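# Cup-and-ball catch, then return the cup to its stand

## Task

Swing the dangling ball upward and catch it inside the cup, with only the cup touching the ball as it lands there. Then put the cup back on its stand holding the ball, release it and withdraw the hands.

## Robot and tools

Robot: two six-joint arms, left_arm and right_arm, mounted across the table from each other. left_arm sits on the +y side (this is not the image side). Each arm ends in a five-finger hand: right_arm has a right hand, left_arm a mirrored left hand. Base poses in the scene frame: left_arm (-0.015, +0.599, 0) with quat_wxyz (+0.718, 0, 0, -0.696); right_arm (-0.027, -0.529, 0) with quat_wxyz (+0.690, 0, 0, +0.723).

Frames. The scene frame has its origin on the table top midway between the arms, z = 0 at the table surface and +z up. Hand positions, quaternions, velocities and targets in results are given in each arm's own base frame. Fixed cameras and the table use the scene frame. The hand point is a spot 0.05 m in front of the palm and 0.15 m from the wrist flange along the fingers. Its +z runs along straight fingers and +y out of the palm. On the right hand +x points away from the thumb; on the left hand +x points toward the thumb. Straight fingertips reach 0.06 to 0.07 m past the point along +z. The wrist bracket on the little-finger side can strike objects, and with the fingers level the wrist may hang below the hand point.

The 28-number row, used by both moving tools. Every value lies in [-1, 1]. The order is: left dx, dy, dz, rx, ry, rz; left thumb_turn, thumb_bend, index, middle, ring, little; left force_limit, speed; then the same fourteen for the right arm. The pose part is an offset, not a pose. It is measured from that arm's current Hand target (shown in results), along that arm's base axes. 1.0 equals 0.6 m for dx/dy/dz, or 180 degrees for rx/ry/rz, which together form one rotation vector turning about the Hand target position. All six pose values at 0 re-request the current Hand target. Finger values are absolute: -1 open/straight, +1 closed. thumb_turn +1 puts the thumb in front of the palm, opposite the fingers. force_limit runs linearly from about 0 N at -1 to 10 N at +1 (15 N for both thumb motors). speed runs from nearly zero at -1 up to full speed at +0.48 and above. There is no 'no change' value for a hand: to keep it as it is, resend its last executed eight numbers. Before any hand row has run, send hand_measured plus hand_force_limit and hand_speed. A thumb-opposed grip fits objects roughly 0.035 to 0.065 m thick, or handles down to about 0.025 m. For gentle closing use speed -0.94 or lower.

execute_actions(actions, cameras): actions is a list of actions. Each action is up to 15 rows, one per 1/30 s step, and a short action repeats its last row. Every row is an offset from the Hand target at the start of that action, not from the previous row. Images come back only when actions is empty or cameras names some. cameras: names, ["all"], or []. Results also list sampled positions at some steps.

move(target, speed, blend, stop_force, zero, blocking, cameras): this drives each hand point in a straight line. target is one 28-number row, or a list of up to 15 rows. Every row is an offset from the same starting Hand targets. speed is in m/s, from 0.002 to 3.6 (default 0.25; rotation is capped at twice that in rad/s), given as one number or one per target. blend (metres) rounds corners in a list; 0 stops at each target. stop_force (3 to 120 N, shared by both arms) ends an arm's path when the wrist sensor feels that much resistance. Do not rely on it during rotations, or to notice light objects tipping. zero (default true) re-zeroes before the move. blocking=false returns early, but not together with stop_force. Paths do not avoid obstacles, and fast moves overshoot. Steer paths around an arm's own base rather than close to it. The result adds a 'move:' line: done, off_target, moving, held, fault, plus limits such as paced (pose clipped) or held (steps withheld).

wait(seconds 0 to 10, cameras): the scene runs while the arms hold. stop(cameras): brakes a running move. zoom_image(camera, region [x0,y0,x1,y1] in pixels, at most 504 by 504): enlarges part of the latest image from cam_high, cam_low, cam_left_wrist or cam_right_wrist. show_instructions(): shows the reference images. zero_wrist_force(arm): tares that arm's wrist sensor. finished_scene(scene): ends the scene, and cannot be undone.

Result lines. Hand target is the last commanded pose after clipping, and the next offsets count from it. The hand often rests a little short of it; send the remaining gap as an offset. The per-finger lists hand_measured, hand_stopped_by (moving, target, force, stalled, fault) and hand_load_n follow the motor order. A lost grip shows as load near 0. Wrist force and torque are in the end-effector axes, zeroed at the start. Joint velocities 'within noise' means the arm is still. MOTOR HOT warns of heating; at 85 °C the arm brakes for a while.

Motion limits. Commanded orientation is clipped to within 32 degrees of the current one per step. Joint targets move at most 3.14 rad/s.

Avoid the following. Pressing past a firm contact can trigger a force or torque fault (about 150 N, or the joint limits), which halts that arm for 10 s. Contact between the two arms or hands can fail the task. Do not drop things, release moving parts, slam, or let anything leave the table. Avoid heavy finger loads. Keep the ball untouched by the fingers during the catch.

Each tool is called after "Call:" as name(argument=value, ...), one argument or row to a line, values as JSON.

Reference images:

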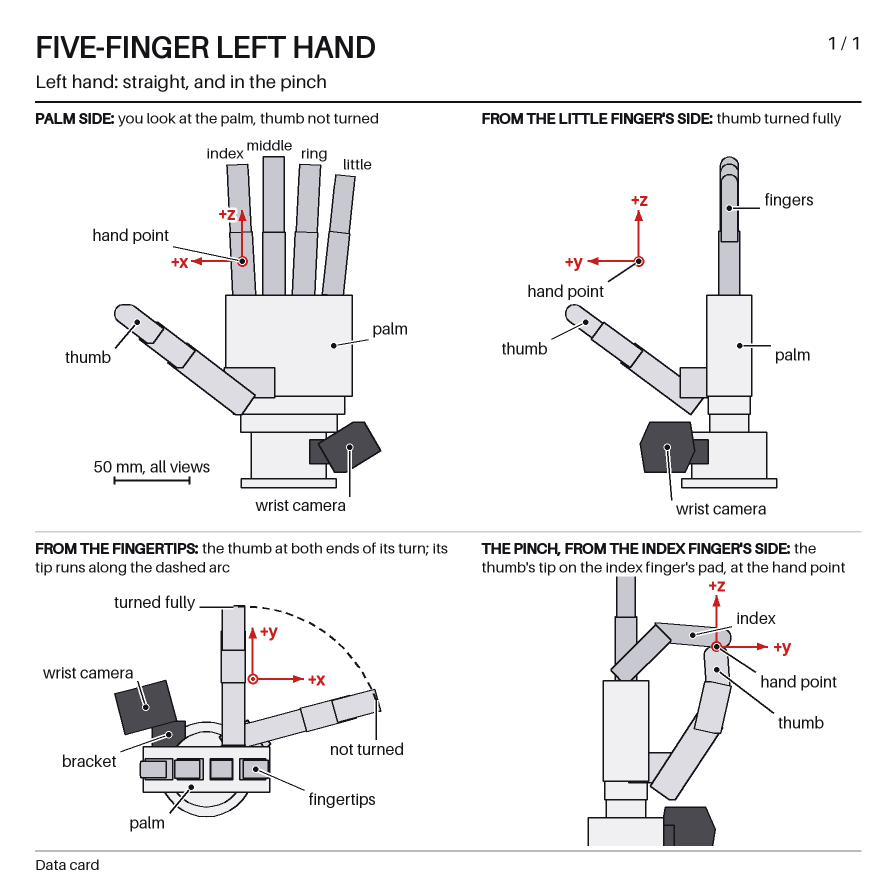

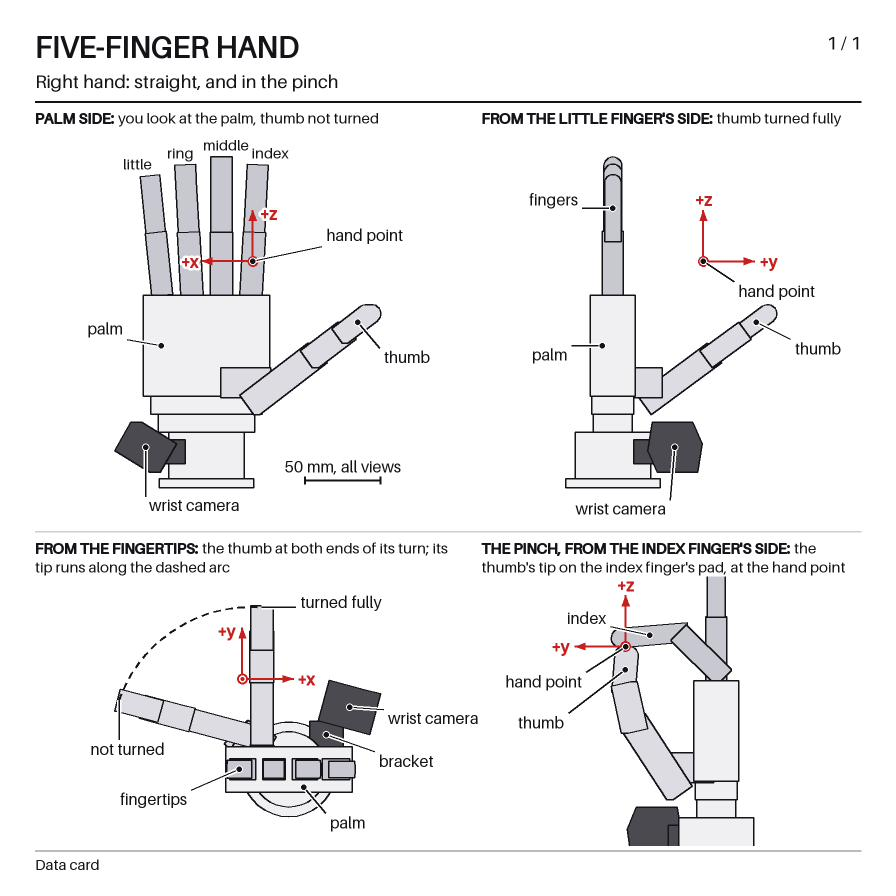

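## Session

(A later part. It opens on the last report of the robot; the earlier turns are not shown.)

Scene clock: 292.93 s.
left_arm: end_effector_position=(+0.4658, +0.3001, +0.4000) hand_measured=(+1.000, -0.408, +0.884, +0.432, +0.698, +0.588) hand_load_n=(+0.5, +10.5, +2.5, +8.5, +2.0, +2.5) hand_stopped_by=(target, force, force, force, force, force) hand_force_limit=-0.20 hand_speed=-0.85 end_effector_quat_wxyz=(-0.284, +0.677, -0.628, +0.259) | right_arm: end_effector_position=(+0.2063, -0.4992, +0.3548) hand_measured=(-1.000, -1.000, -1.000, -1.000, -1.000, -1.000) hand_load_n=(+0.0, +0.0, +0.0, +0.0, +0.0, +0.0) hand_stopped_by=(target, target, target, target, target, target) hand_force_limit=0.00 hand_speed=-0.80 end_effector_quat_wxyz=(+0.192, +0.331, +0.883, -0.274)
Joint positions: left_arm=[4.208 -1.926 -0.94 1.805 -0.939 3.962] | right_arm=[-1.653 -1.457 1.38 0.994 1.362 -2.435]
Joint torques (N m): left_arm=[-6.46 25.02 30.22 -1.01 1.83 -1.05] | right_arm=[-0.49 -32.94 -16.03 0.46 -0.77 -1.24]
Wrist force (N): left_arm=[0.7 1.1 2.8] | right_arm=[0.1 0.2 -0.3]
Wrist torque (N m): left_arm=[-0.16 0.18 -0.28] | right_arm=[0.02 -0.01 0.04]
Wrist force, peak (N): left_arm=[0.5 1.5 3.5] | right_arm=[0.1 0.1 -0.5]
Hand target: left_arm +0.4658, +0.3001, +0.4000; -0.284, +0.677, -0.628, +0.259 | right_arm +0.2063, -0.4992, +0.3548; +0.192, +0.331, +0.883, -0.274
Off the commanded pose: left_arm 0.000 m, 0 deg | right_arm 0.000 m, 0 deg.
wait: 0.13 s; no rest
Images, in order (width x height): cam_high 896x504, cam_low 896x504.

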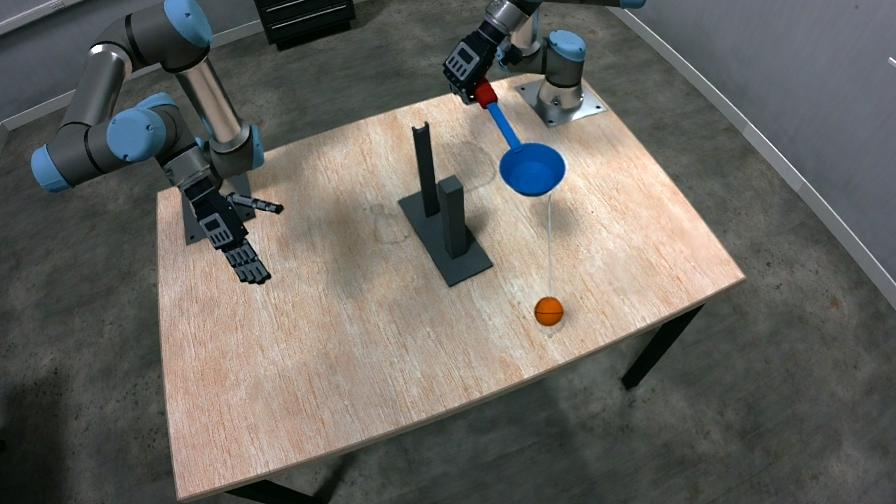

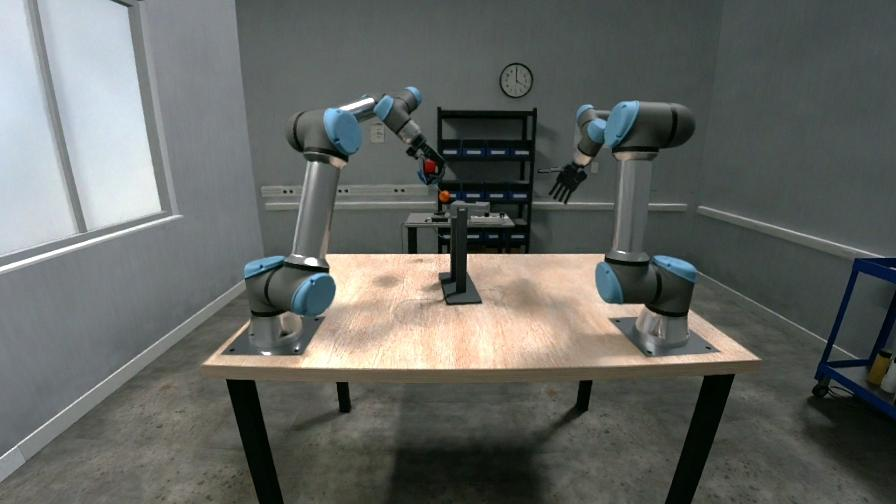

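Call:
move(
  target=[0,0,-0.016667,0,0,0,1,0.9,0.9,0.9,0.8,0.8,-0.2,-0.85,0,0,0,0,0,0,-1,-1,-1,-1,-1,-1,0,-0.8],
  speed=0.002,
  blocking=false,
  cameras=["cam_high","cam_low"],
)

Call:
wait(
  seconds=0.1,
  cameras=["cam_high","cam_low"],
)

Call:
wait(
  seconds=0.1,
  cameras=["cam_high","cam_low"],
)

Call:
wait(
  seconds=0.1,
  cameras=["cam_high","cam_low"],
)

Call:
wait(
  seconds=0.1,
  cameras=["cam_high","cam_low"],
)

Call:
wait(
  seconds=0.1,
  cameras=["cam_high","cam_low"],
)

Call:
wait(
  seconds=0.1,
  cameras=["cam_high","cam_low"],
)

Scene clock: 295.53 s.
left_arm: end_effector_position=(+0.4658, +0.3001, +0.3993) hand_measured=(+1.000, -0.408, +0.884, +0.432, +0.698, +0.588) hand_load_n=(+0.5, +10.5, +2.5, +8.5, +3.0, +3.0) hand_stopped_by=(target, force, force, force, force, force) hand_force_limit=-0.20 hand_speed=-0.85 end_effector_quat_wxyz=(-0.284, +0.677, -0.628, +0.259) end_effector_velocity=(+0.000, +0.000, -0.002) end_effector_angular_velocity=(+0.000, +0.000, -0.001) | right_arm: end_effector_position=(+0.2063, -0.4992, +0.3548) hand_measured=(-1.000, -1.000, -1.000, -1.000, -1.000, -1.000) hand_load_n=(+0.0, -0.5, +0.0, +0.0, +0.0, +0.0) hand_stopped_by=(target, target, target, target, target, target) hand_force_limit=0.00 hand_speed=-0.80 end_effector_quat_wxyz=(+0.192, +0.331, +0.883, -0.274)
Joint positions: left_arm=[4.208 -1.925 -0.943 1.807 -0.939 3.962] | right_arm=[-1.653 -1.457 1.38 0.994 1.362 -2.435]
Joint velocities: left_arm=[0 0.002 -0.007 0.005 0 0.001] | right_arm=[within noise]
Joint torques (N m): left_arm=[-3.86 47.51 8.34 1.62 1.78 0.09] | right_arm=[-0.17 -33.27 -16.44 0.47 -0.88 -1.12]
Wrist force (N): left_arm=[0.9 1.5 3.4] | right_arm=[-0.1 0.2 -0.4]
Wrist torque (N m): left_arm=[-0.18 0.35 -0.43] | right_arm=[0.03 0.02 0.03]
Wrist force, peak (N): left_arm=[0.8 2.1 3.5] | right_arm=[-0.3 0.2 -0.5]
Hand target: left_arm +0.4658, +0.3001, +0.3990; -0.284, +0.677, -0.628, +0.259 | right_arm +0.2063, -0.4992, +0.3548; +0.192, +0.331, +0.883, -0.274
Off the commanded pose: left_arm 0.009 m, 0 deg | right_arm 0.000 m, 0 deg.
move: running
Images, in order (width x height): cam_high 896x504, cam_low 896x504.

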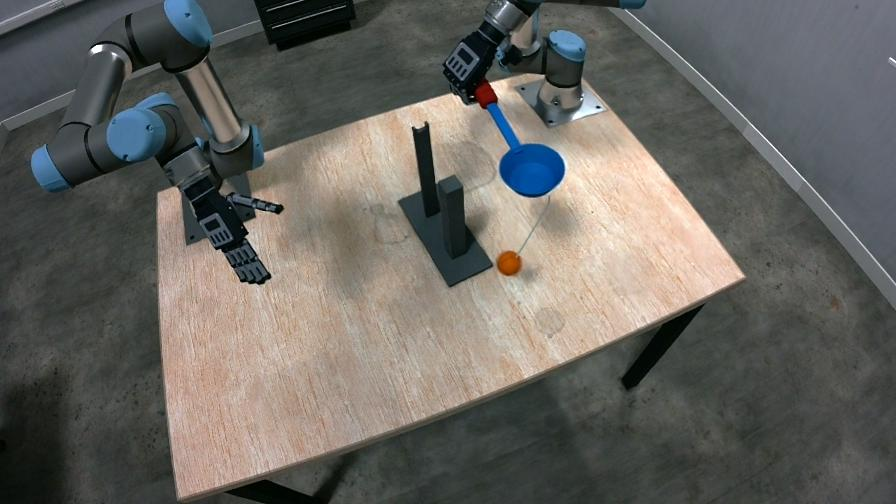

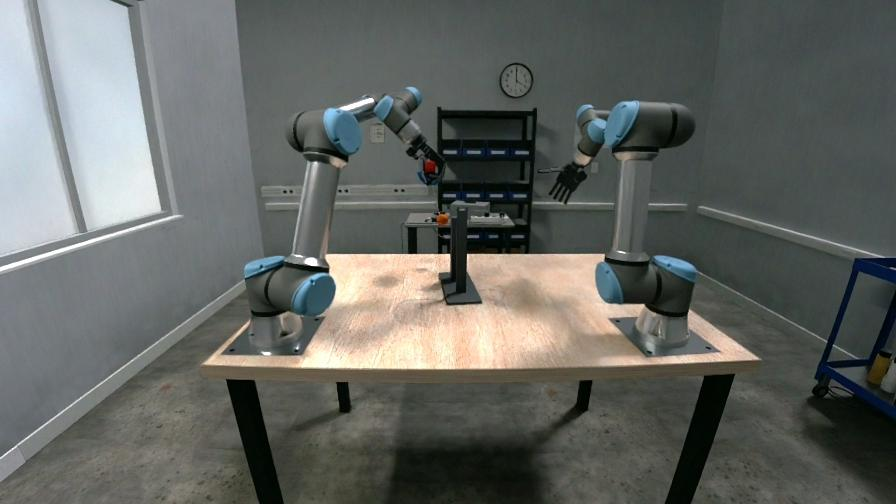

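Scene clock: 295.63 s.
left_arm: end_effector_position=(+0.4658, +0.3001, +0.3991) hand_measured=(+1.000, -0.408, +0.884, +0.432, +0.698, +0.588) hand_load_n=(+1.0, +10.5, +2.5, +8.5, +2.5, +2.5) hand_stopped_by=(target, force, force, force, force, force) hand_force_limit=-0.20 hand_speed=-0.85 end_effector_quat_wxyz=(-0.284, +0.677, -0.628, +0.259) end_effector_velocity=(+0.000, +0.000, -0.002) end_effector_angular_velocity=(+0.001, -0.001, -0.001) | right_arm: end_effector_position=(+0.2063, -0.4992, +0.3548) hand_measured=(-1.000, -1.000, -1.000, -1.000, -1.000, -1.000) hand_load_n=(+0.0, +0.0, +0.0, +0.0, +0.0, +0.0) hand_stopped_by=(target, target, target, target, target, target) hand_force_limit=0.00 hand_speed=-0.80 end_effector_quat_wxyz=(+0.192, +0.331, +0.883, -0.274)
Joint positions: left_arm=[4.208 -1.925 -0.943 1.808 -0.939 3.962] | right_arm=[-1.653 -1.457 1.38 0.994 1.362 -2.435]
Joint velocities: left_arm=[-0.001 0.002 -0.007 0.006 0 0] | right_arm=[within noise]
Joint torques (N m): left_arm=[-3.65 47.45 7.41 1.46 1.73 0.13] | right_arm=[0.52 -33.26 -16.21 0.56 -0.82 -1.25]
Wrist force (N): left_arm=[0.5 1.7 3.0] | right_arm=[0.0 0.0 -0.4]
Wrist torque (N m): left_arm=[-0.17 0.21 -0.46] | right_arm=[0.00 0.01 0.03]
Wrist force, peak (N): left_arm=[0.6 2.0 3.7] | right_arm=[0.0 0.1 -0.5]
Hand target: left_arm +0.4658, +0.3001, +0.3988; -0.284, +0.677, -0.628, +0.259 | right_arm +0.2063, -0.4992, +0.3548; +0.192, +0.331, +0.883, -0.274
Off the commanded pose: left_arm 0.009 m, 0 deg | right_arm 0.000 m, 0 deg.
earlier move: running
wait: 0.10 s; no rest
Images, in order (width x height): cam_high 896x504, cam_low 896x504.

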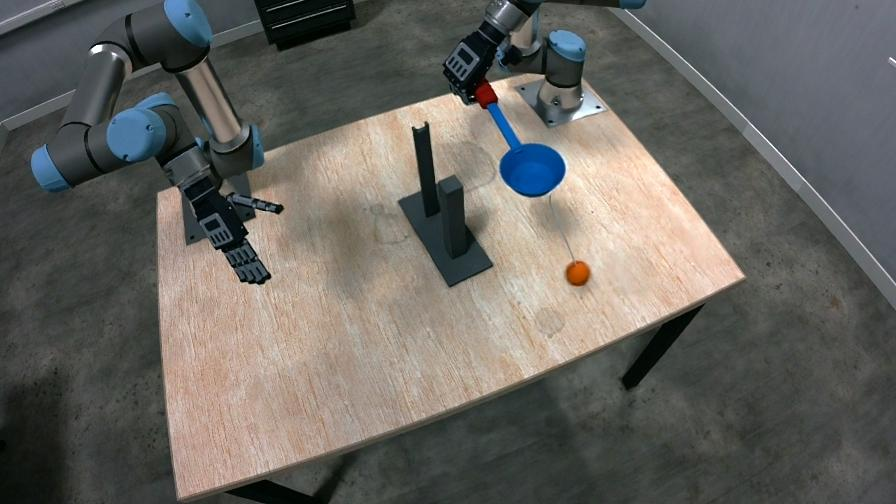

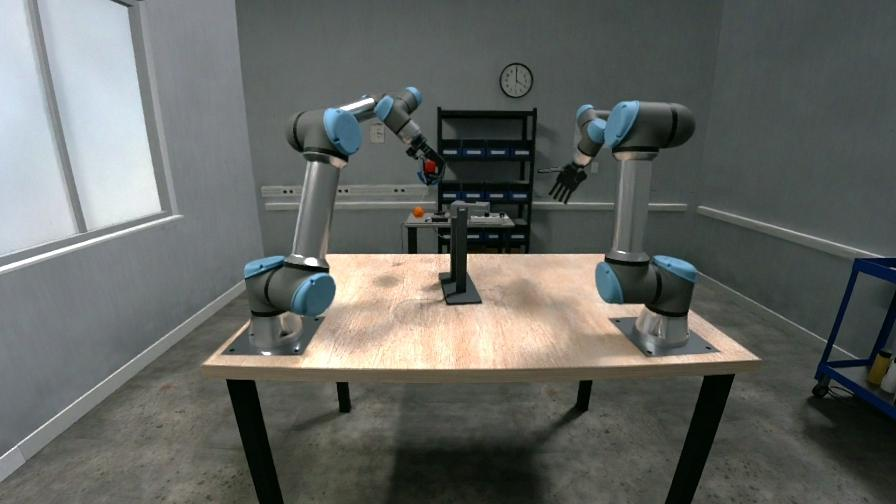

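Scene clock: 295.73 s.
left_arm: end_effector_position=(+0.4658, +0.3001, +0.3989) hand_measured=(+1.000, -0.408, +0.884, +0.432, +0.698, +0.588) hand_load_n=(+1.0, +10.5, +2.5, +9.0, +2.0, +2.5) hand_stopped_by=(target, force, force, force, force, force) hand_force_limit=-0.20 hand_speed=-0.85 end_effector_quat_wxyz=(-0.284, +0.677, -0.628, +0.259) end_effector_velocity=(+0.000, +0.000, -0.002) end_effector_angular_velocity=(+0.000, -0.001, +0.000) | right_arm: end_effector_position=(+0.2063, -0.4992, +0.3548) hand_measured=(-1.000, -1.000, -1.000, -1.000, -1.000, -1.000) hand_load_n=(+0.0, +0.0, +0.0, +0.0, +0.0, +0.0) hand_stopped_by=(target, target, target, target, target, target) hand_force_limit=0.00 hand_speed=-0.80 end_effector_quat_wxyz=(+0.192, +0.331, +0.883, -0.274)
Joint positions: left_arm=[4.208 -1.925 -0.944 1.809 -0.939 3.962] | right_arm=[-1.653 -1.457 1.38 0.994 1.362 -2.435]
Joint velocities: left_arm=[0.001 0.002 -0.008 0.006 0.001 0] | right_arm=[within noise]
Joint torques (N m): left_arm=[-3.82 46.68 8.63 1.56 1.81 0.19] | right_arm=[0.41 -33.56 -17.44 0.63 -0.93 -1.17]
Wrist force (N): left_arm=[0.6 1.7 2.9] | right_arm=[-0.2 0.3 -0.3]
Wrist torque (N m): left_arm=[-0.12 0.20 -0.36] | right_arm=[0.03 0.03 0.03]
Wrist force, peak (N): left_arm=[0.4 1.8 3.2] | right_arm=[-0.2 0.3 -0.3]
Hand target: left_arm +0.4658, +0.3001, +0.3986; -0.284, +0.677, -0.628, +0.259 | right_arm +0.2063, -0.4992, +0.3548; +0.192, +0.331, +0.883, -0.274
Off the commanded pose: left_arm 0.009 m, 0 deg | right_arm 0.000 m, 0 deg.
earlier move: running
wait: 0.10 s; no rest
Images, in order (width x height): cam_high 896x504, cam_low 896x504.

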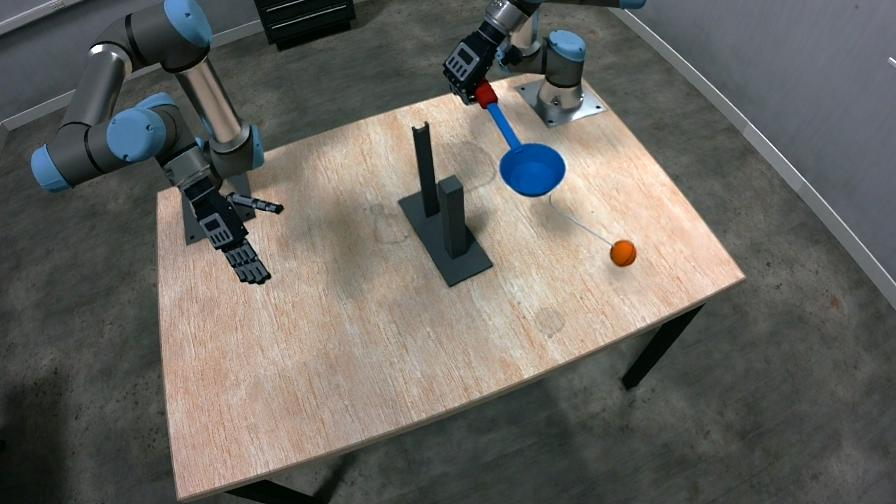

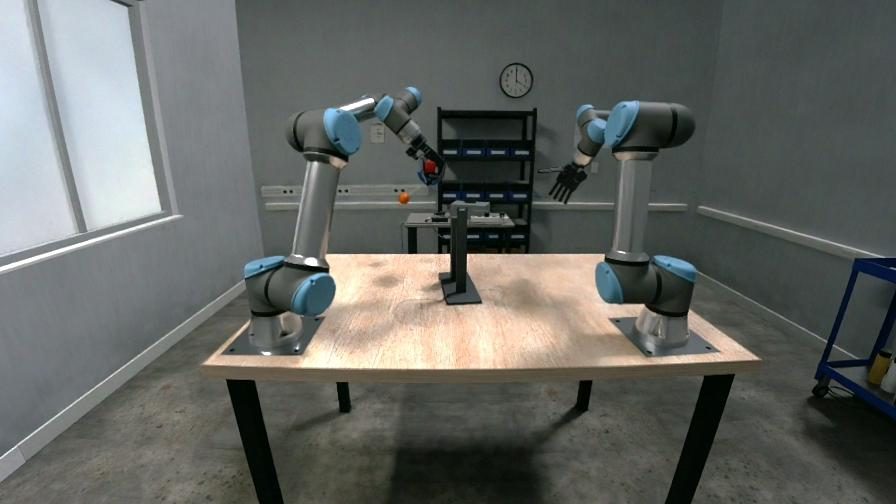

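Scene clock: 295.83 s.
left_arm: end_effector_position=(+0.4658, +0.3001, +0.3987) hand_measured=(+1.000, -0.408, +0.884, +0.432, +0.698, +0.588) hand_load_n=(+0.5, +10.5, +2.5, +9.0, +2.0, +2.0) hand_stopped_by=(target, force, force, force, force, force) hand_force_limit=-0.20 hand_speed=-0.85 end_effector_quat_wxyz=(-0.284, +0.677, -0.628, +0.259) end_effector_velocity=(+0.000, +0.000, -0.002) end_effector_angular_velocity=(-0.002, +0.000, +0.001) | right_arm: end_effector_position=(+0.2063, -0.4992, +0.3548) hand_measured=(-1.000, -1.000, -1.000, -1.000, -1.000, -1.000) hand_load_n=(+0.0, +0.0, +0.0, +0.0, +0.0, +0.0) hand_stopped_by=(target, target, target, target, target, target) hand_force_limit=0.00 hand_speed=-0.80 end_effector_quat_wxyz=(+0.192, +0.331, +0.883, -0.274)
Joint positions: left_arm=[4.208 -1.925 -0.945 1.809 -0.939 3.962] | right_arm=[-1.653 -1.457 1.38 0.994 1.362 -2.435]
Joint velocities: left_arm=[-0.001 0.002 -0.008 0.006 0 -0.003] | right_arm=[within noise]
Joint torques (N m): left_arm=[-3.7 47.12 8.82 1.38 1.83 0.34] | right_arm=[0.94 -33.03 -16.48 0.42 -0.76 -1.21]
Wrist force (N): left_arm=[0.9 1.6 3.0] | right_arm=[-0.1 0.3 -0.4]
Wrist torque (N m): left_arm=[-0.14 0.17 -0.33] | right_arm=[0.04 0.03 0.03]
Wrist force, peak (N): left_arm=[0.9 1.6 3.0] | right_arm=[0.0 0.0 -0.6]
Hand target: left_arm +0.4658, +0.3001, +0.3984; -0.284, +0.677, -0.628, +0.259 | right_arm +0.2063, -0.4992, +0.3548; +0.192, +0.331, +0.883, -0.274
Off the commanded pose: left_arm 0.009 m, 0 deg | right_arm 0.000 m, 0 deg.
earlier move: running
wait: 0.10 s; no rest
Images, in order (width x height): cam_high 896x504, cam_low 896x504.

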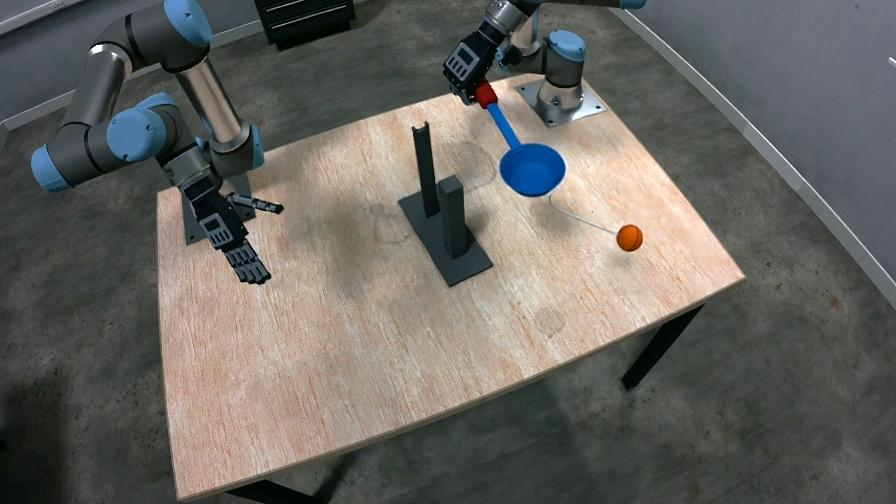

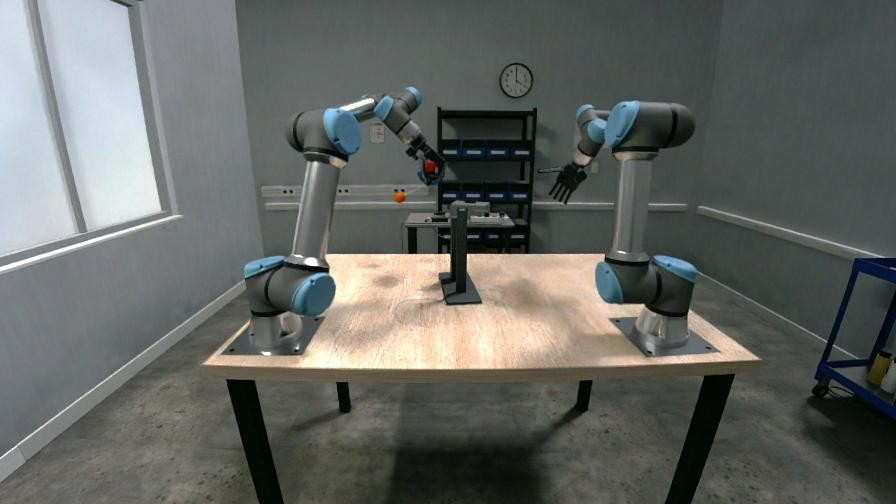

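Scene clock: 295.93 s.
left_arm: end_effector_position=(+0.4658, +0.3001, +0.3985) hand_measured=(+1.000, -0.408, +0.884, +0.432, +0.698, +0.588) hand_load_n=(+1.0, +10.5, +2.5, +9.0, +2.5, +2.5) hand_stopped_by=(target, force, force, force, force, force) hand_force_limit=-0.20 hand_speed=-0.85 end_effector_quat_wxyz=(-0.284, +0.677, -0.628, +0.259) end_effector_velocity=(+0.000, +0.000, -0.002) end_effector_angular_velocity=(+0.001, +0.001, +0.000) | right_arm: end_effector_position=(+0.2063, -0.4992, +0.3548) hand_measured=(-1.000, -1.000, -1.000, -1.000, -1.000, -1.000) hand_load_n=(+0.0, +0.0, +0.0, +0.0, +0.0, -0.5) hand_stopped_by=(target, target, target, target, target, target) hand_force_limit=0.00 hand_speed=-0.80 end_effector_quat_wxyz=(+0.192, +0.331, +0.883, -0.274)
Joint positions: left_arm=[4.208 -1.925 -0.946 1.81 -0.939 3.962] | right_arm=[-1.653 -1.457 1.38 0.994 1.362 -2.435]
Joint velocities: left_arm=[0 0.001 -0.007 0.006 -0.001 0.001] | right_arm=[within noise]
Joint torques (N m): left_arm=[-3.67 47.68 9.04 1.55 1.66 0.31] | right_arm=[-0.23 -33.32 -16.71 0.47 -0.63 -1.26]
Wrist force (N): left_arm=[0.8 2.3 2.9] | right_arm=[-0.1 -0.1 -0.3]
Wrist torque (N m): left_arm=[-0.10 0.20 -0.48] | right_arm=[-0.02 0.02 0.02]
Wrist force, peak (N): left_arm=[0.8 2.3 2.9] | right_arm=[-0.2 0.0 -0.5]
Hand target: left_arm +0.4658, +0.3001, +0.3982; -0.284, +0.677, -0.628, +0.259 | right_arm +0.2063, -0.4992, +0.3548; +0.192, +0.331, +0.883, -0.274
Off the commanded pose: left_arm 0.009 m, 0 deg | right_arm 0.000 m, 0 deg.
earlier move: running
wait: 0.10 s; no rest
Images, in order (width x height): cam_high 896x504, cam_low 896x504.

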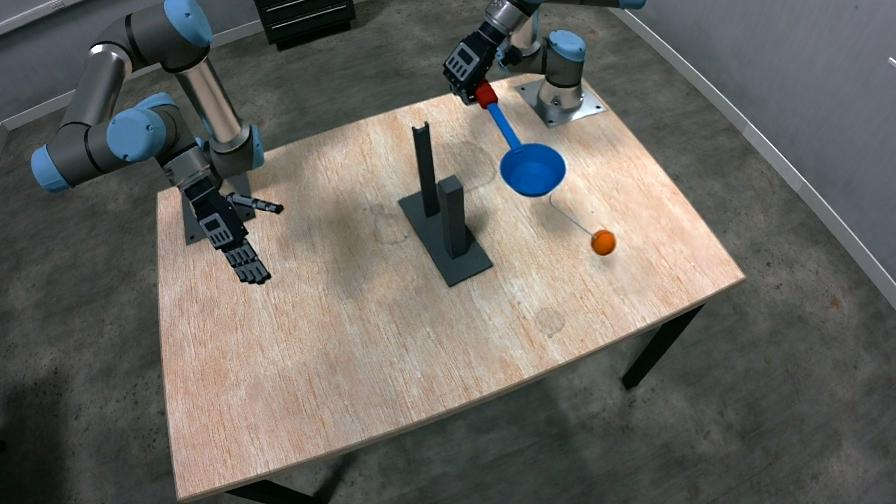

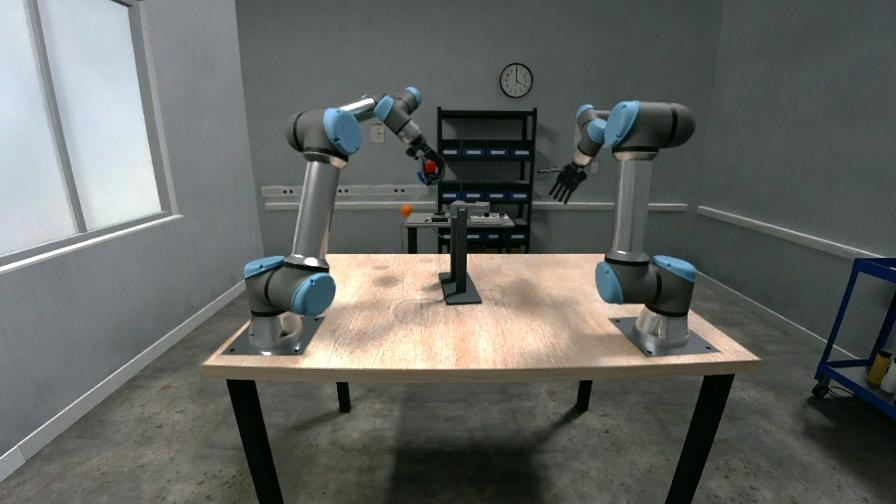

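Scene clock: 296.03 s.
left_arm: end_effector_position=(+0.4658, +0.3001, +0.3983) hand_measured=(+1.000, -0.408, +0.884, +0.432, +0.698, +0.588) hand_load_n=(+1.0, +10.5, +2.5, +9.0, +2.5, +3.0) hand_stopped_by=(target, force, force, force, force, force) hand_force_limit=-0.20 hand_speed=-0.85 end_effector_quat_wxyz=(-0.284, +0.677, -0.628, +0.259) end_effector_velocity=(+0.000, +0.000, -0.002) end_effector_angular_velocity=(+0.000, +0.000, +0.000) | right_arm: end_effector_position=(+0.2063, -0.4992, +0.3548) hand_measured=(-1.000, -1.000, -1.000, -1.000, -1.000, -1.000) hand_load_n=(+0.0, -0.5, +0.0, +0.0, +0.0, +0.0) hand_stopped_by=(target, target, target, target, target, target) hand_force_limit=0.00 hand_speed=-0.80 end_effector_quat_wxyz=(+0.192, +0.331, +0.883, -0.274)
Joint positions: left_arm=[4.208 -1.924 -0.946 1.81 -0.939 3.962] | right_arm=[-1.653 -1.457 1.38 0.994 1.362 -2.435]
Joint velocities: left_arm=[0.001 0.002 -0.007 0.005 0 0] | right_arm=[within noise]
Joint torques (N m): left_arm=[-3.66 47.19 9.63 1.6 1.68 0.41] | right_arm=[-0.12 -33 -15.92 0.33 -0.6 -1.42]
Wrist force (N): left_arm=[1.0 2.2 3.4] | right_arm=[0.1 0.0 -0.3]
Wrist torque (N m): left_arm=[-0.11 0.33 -0.47] | right_arm=[0.00 -0.01 0.04]
Wrist force, peak (N): left_arm=[1.0 2.2 3.4] | right_arm=[0.1 0.0 -0.5]
Hand target: left_arm +0.4658, +0.3001, +0.3980; -0.284, +0.677, -0.628, +0.259 | right_arm +0.2063, -0.4992, +0.3548; +0.192, +0.331, +0.883, -0.274
Off the commanded pose: left_arm 0.008 m, 0 deg | right_arm 0.000 m, 0 deg.
earlier move: running
wait: 0.10 s; no rest
Images, in order (width x height): cam_high 896x504, cam_low 896x504.

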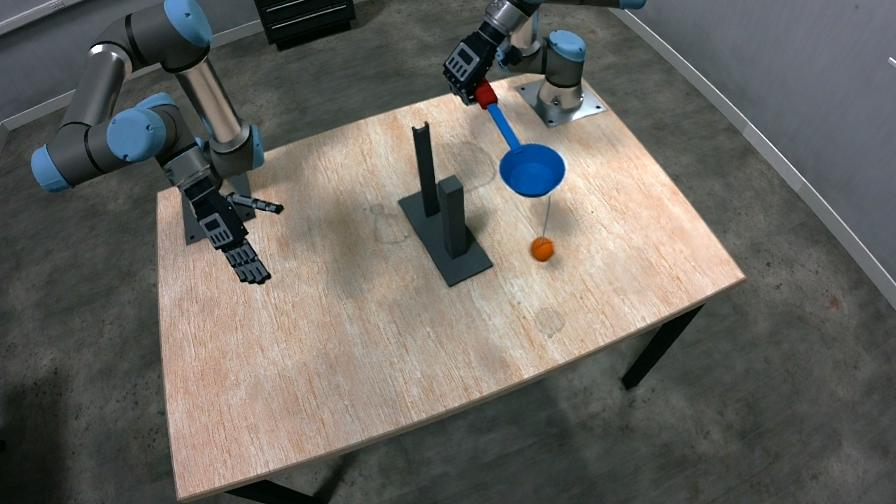

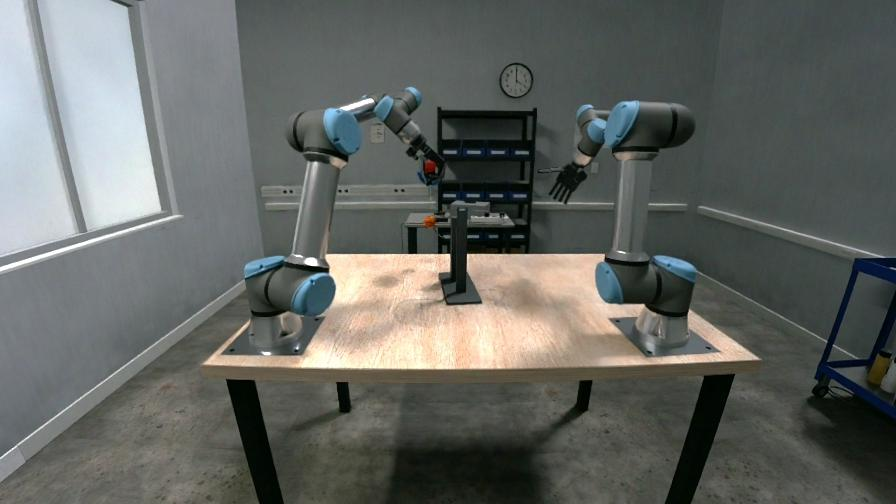

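Scene clock: 296.13 s.
left_arm: end_effector_position=(+0.4658, +0.3001, +0.3981) hand_measured=(+1.000, -0.408, +0.884, +0.432, +0.698, +0.588) hand_load_n=(+0.5, +11.0, +2.5, +8.5, +2.5, +3.5) hand_stopped_by=(target, force, force, force, force, force) hand_force_limit=-0.20 hand_speed=-0.85 end_effector_quat_wxyz=(-0.284, +0.677, -0.628, +0.259) end_effector_velocity=(-0.001, +0.000, -0.002) end_effector_angular_velocity=(+0.001, +0.001, +0.000) | right_arm: end_effector_position=(+0.2063, -0.4992, +0.3548) hand_measured=(-1.000, -1.000, -1.000, -1.000, -1.000, -1.000) hand_load_n=(+0.0, +0.0, +0.0, +0.0, +0.0, +0.0) hand_stopped_by=(target, target, target, target, target, target) hand_force_limit=0.00 hand_speed=-0.80 end_effector_quat_wxyz=(+0.192, +0.331, +0.883, -0.274)
Joint positions: left_arm=[4.208 -1.924 -0.947 1.811 -0.939 3.962] | right_arm=[-1.653 -1.457 1.38 0.994 1.362 -2.435]
Joint velocities: left_arm=[0.001 0.002 -0.007 0.005 0 0.002] | right_arm=[within noise]
Joint torques (N m): left_arm=[-3.52 48.02 9.37 1.5 1.61 0.47] | right_arm=[0.55 -33.33 -16.42 0.43 -0.58 -1.22]
Wrist force (N): left_arm=[0.8 1.4 3.4] | right_arm=[-0.1 0.2 -0.5]
Wrist torque (N m): left_arm=[-0.16 0.34 -0.33] | right_arm=[0.02 0.03 0.03]
Wrist force, peak (N): left_arm=[0.8 1.4 3.4] | right_arm=[-0.1 0.2 -0.5]
Hand target: left_arm +0.4658, +0.3001, +0.3978; -0.284, +0.677, -0.628, +0.259 | right_arm +0.2063, -0.4992, +0.3548; +0.192, +0.331, +0.883, -0.274
Off the commanded pose: left_arm 0.008 m, 0 deg | right_arm 0.000 m, 0 deg.
earlier move: running
wait: 0.10 s; no rest
Images, in order (width x height): cam_high 896x504, cam_low 896x504.

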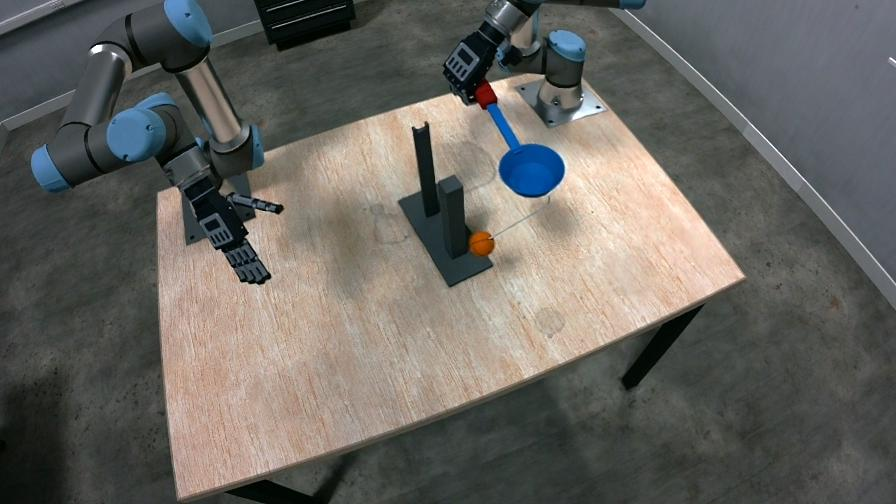

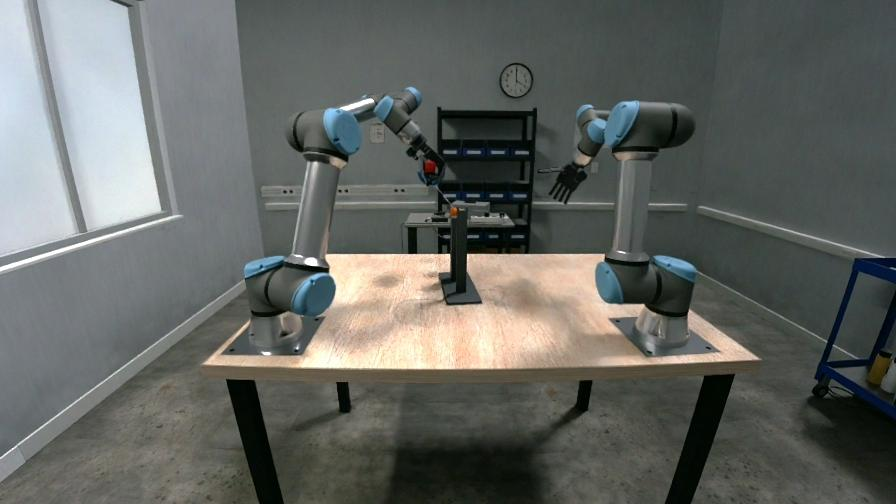

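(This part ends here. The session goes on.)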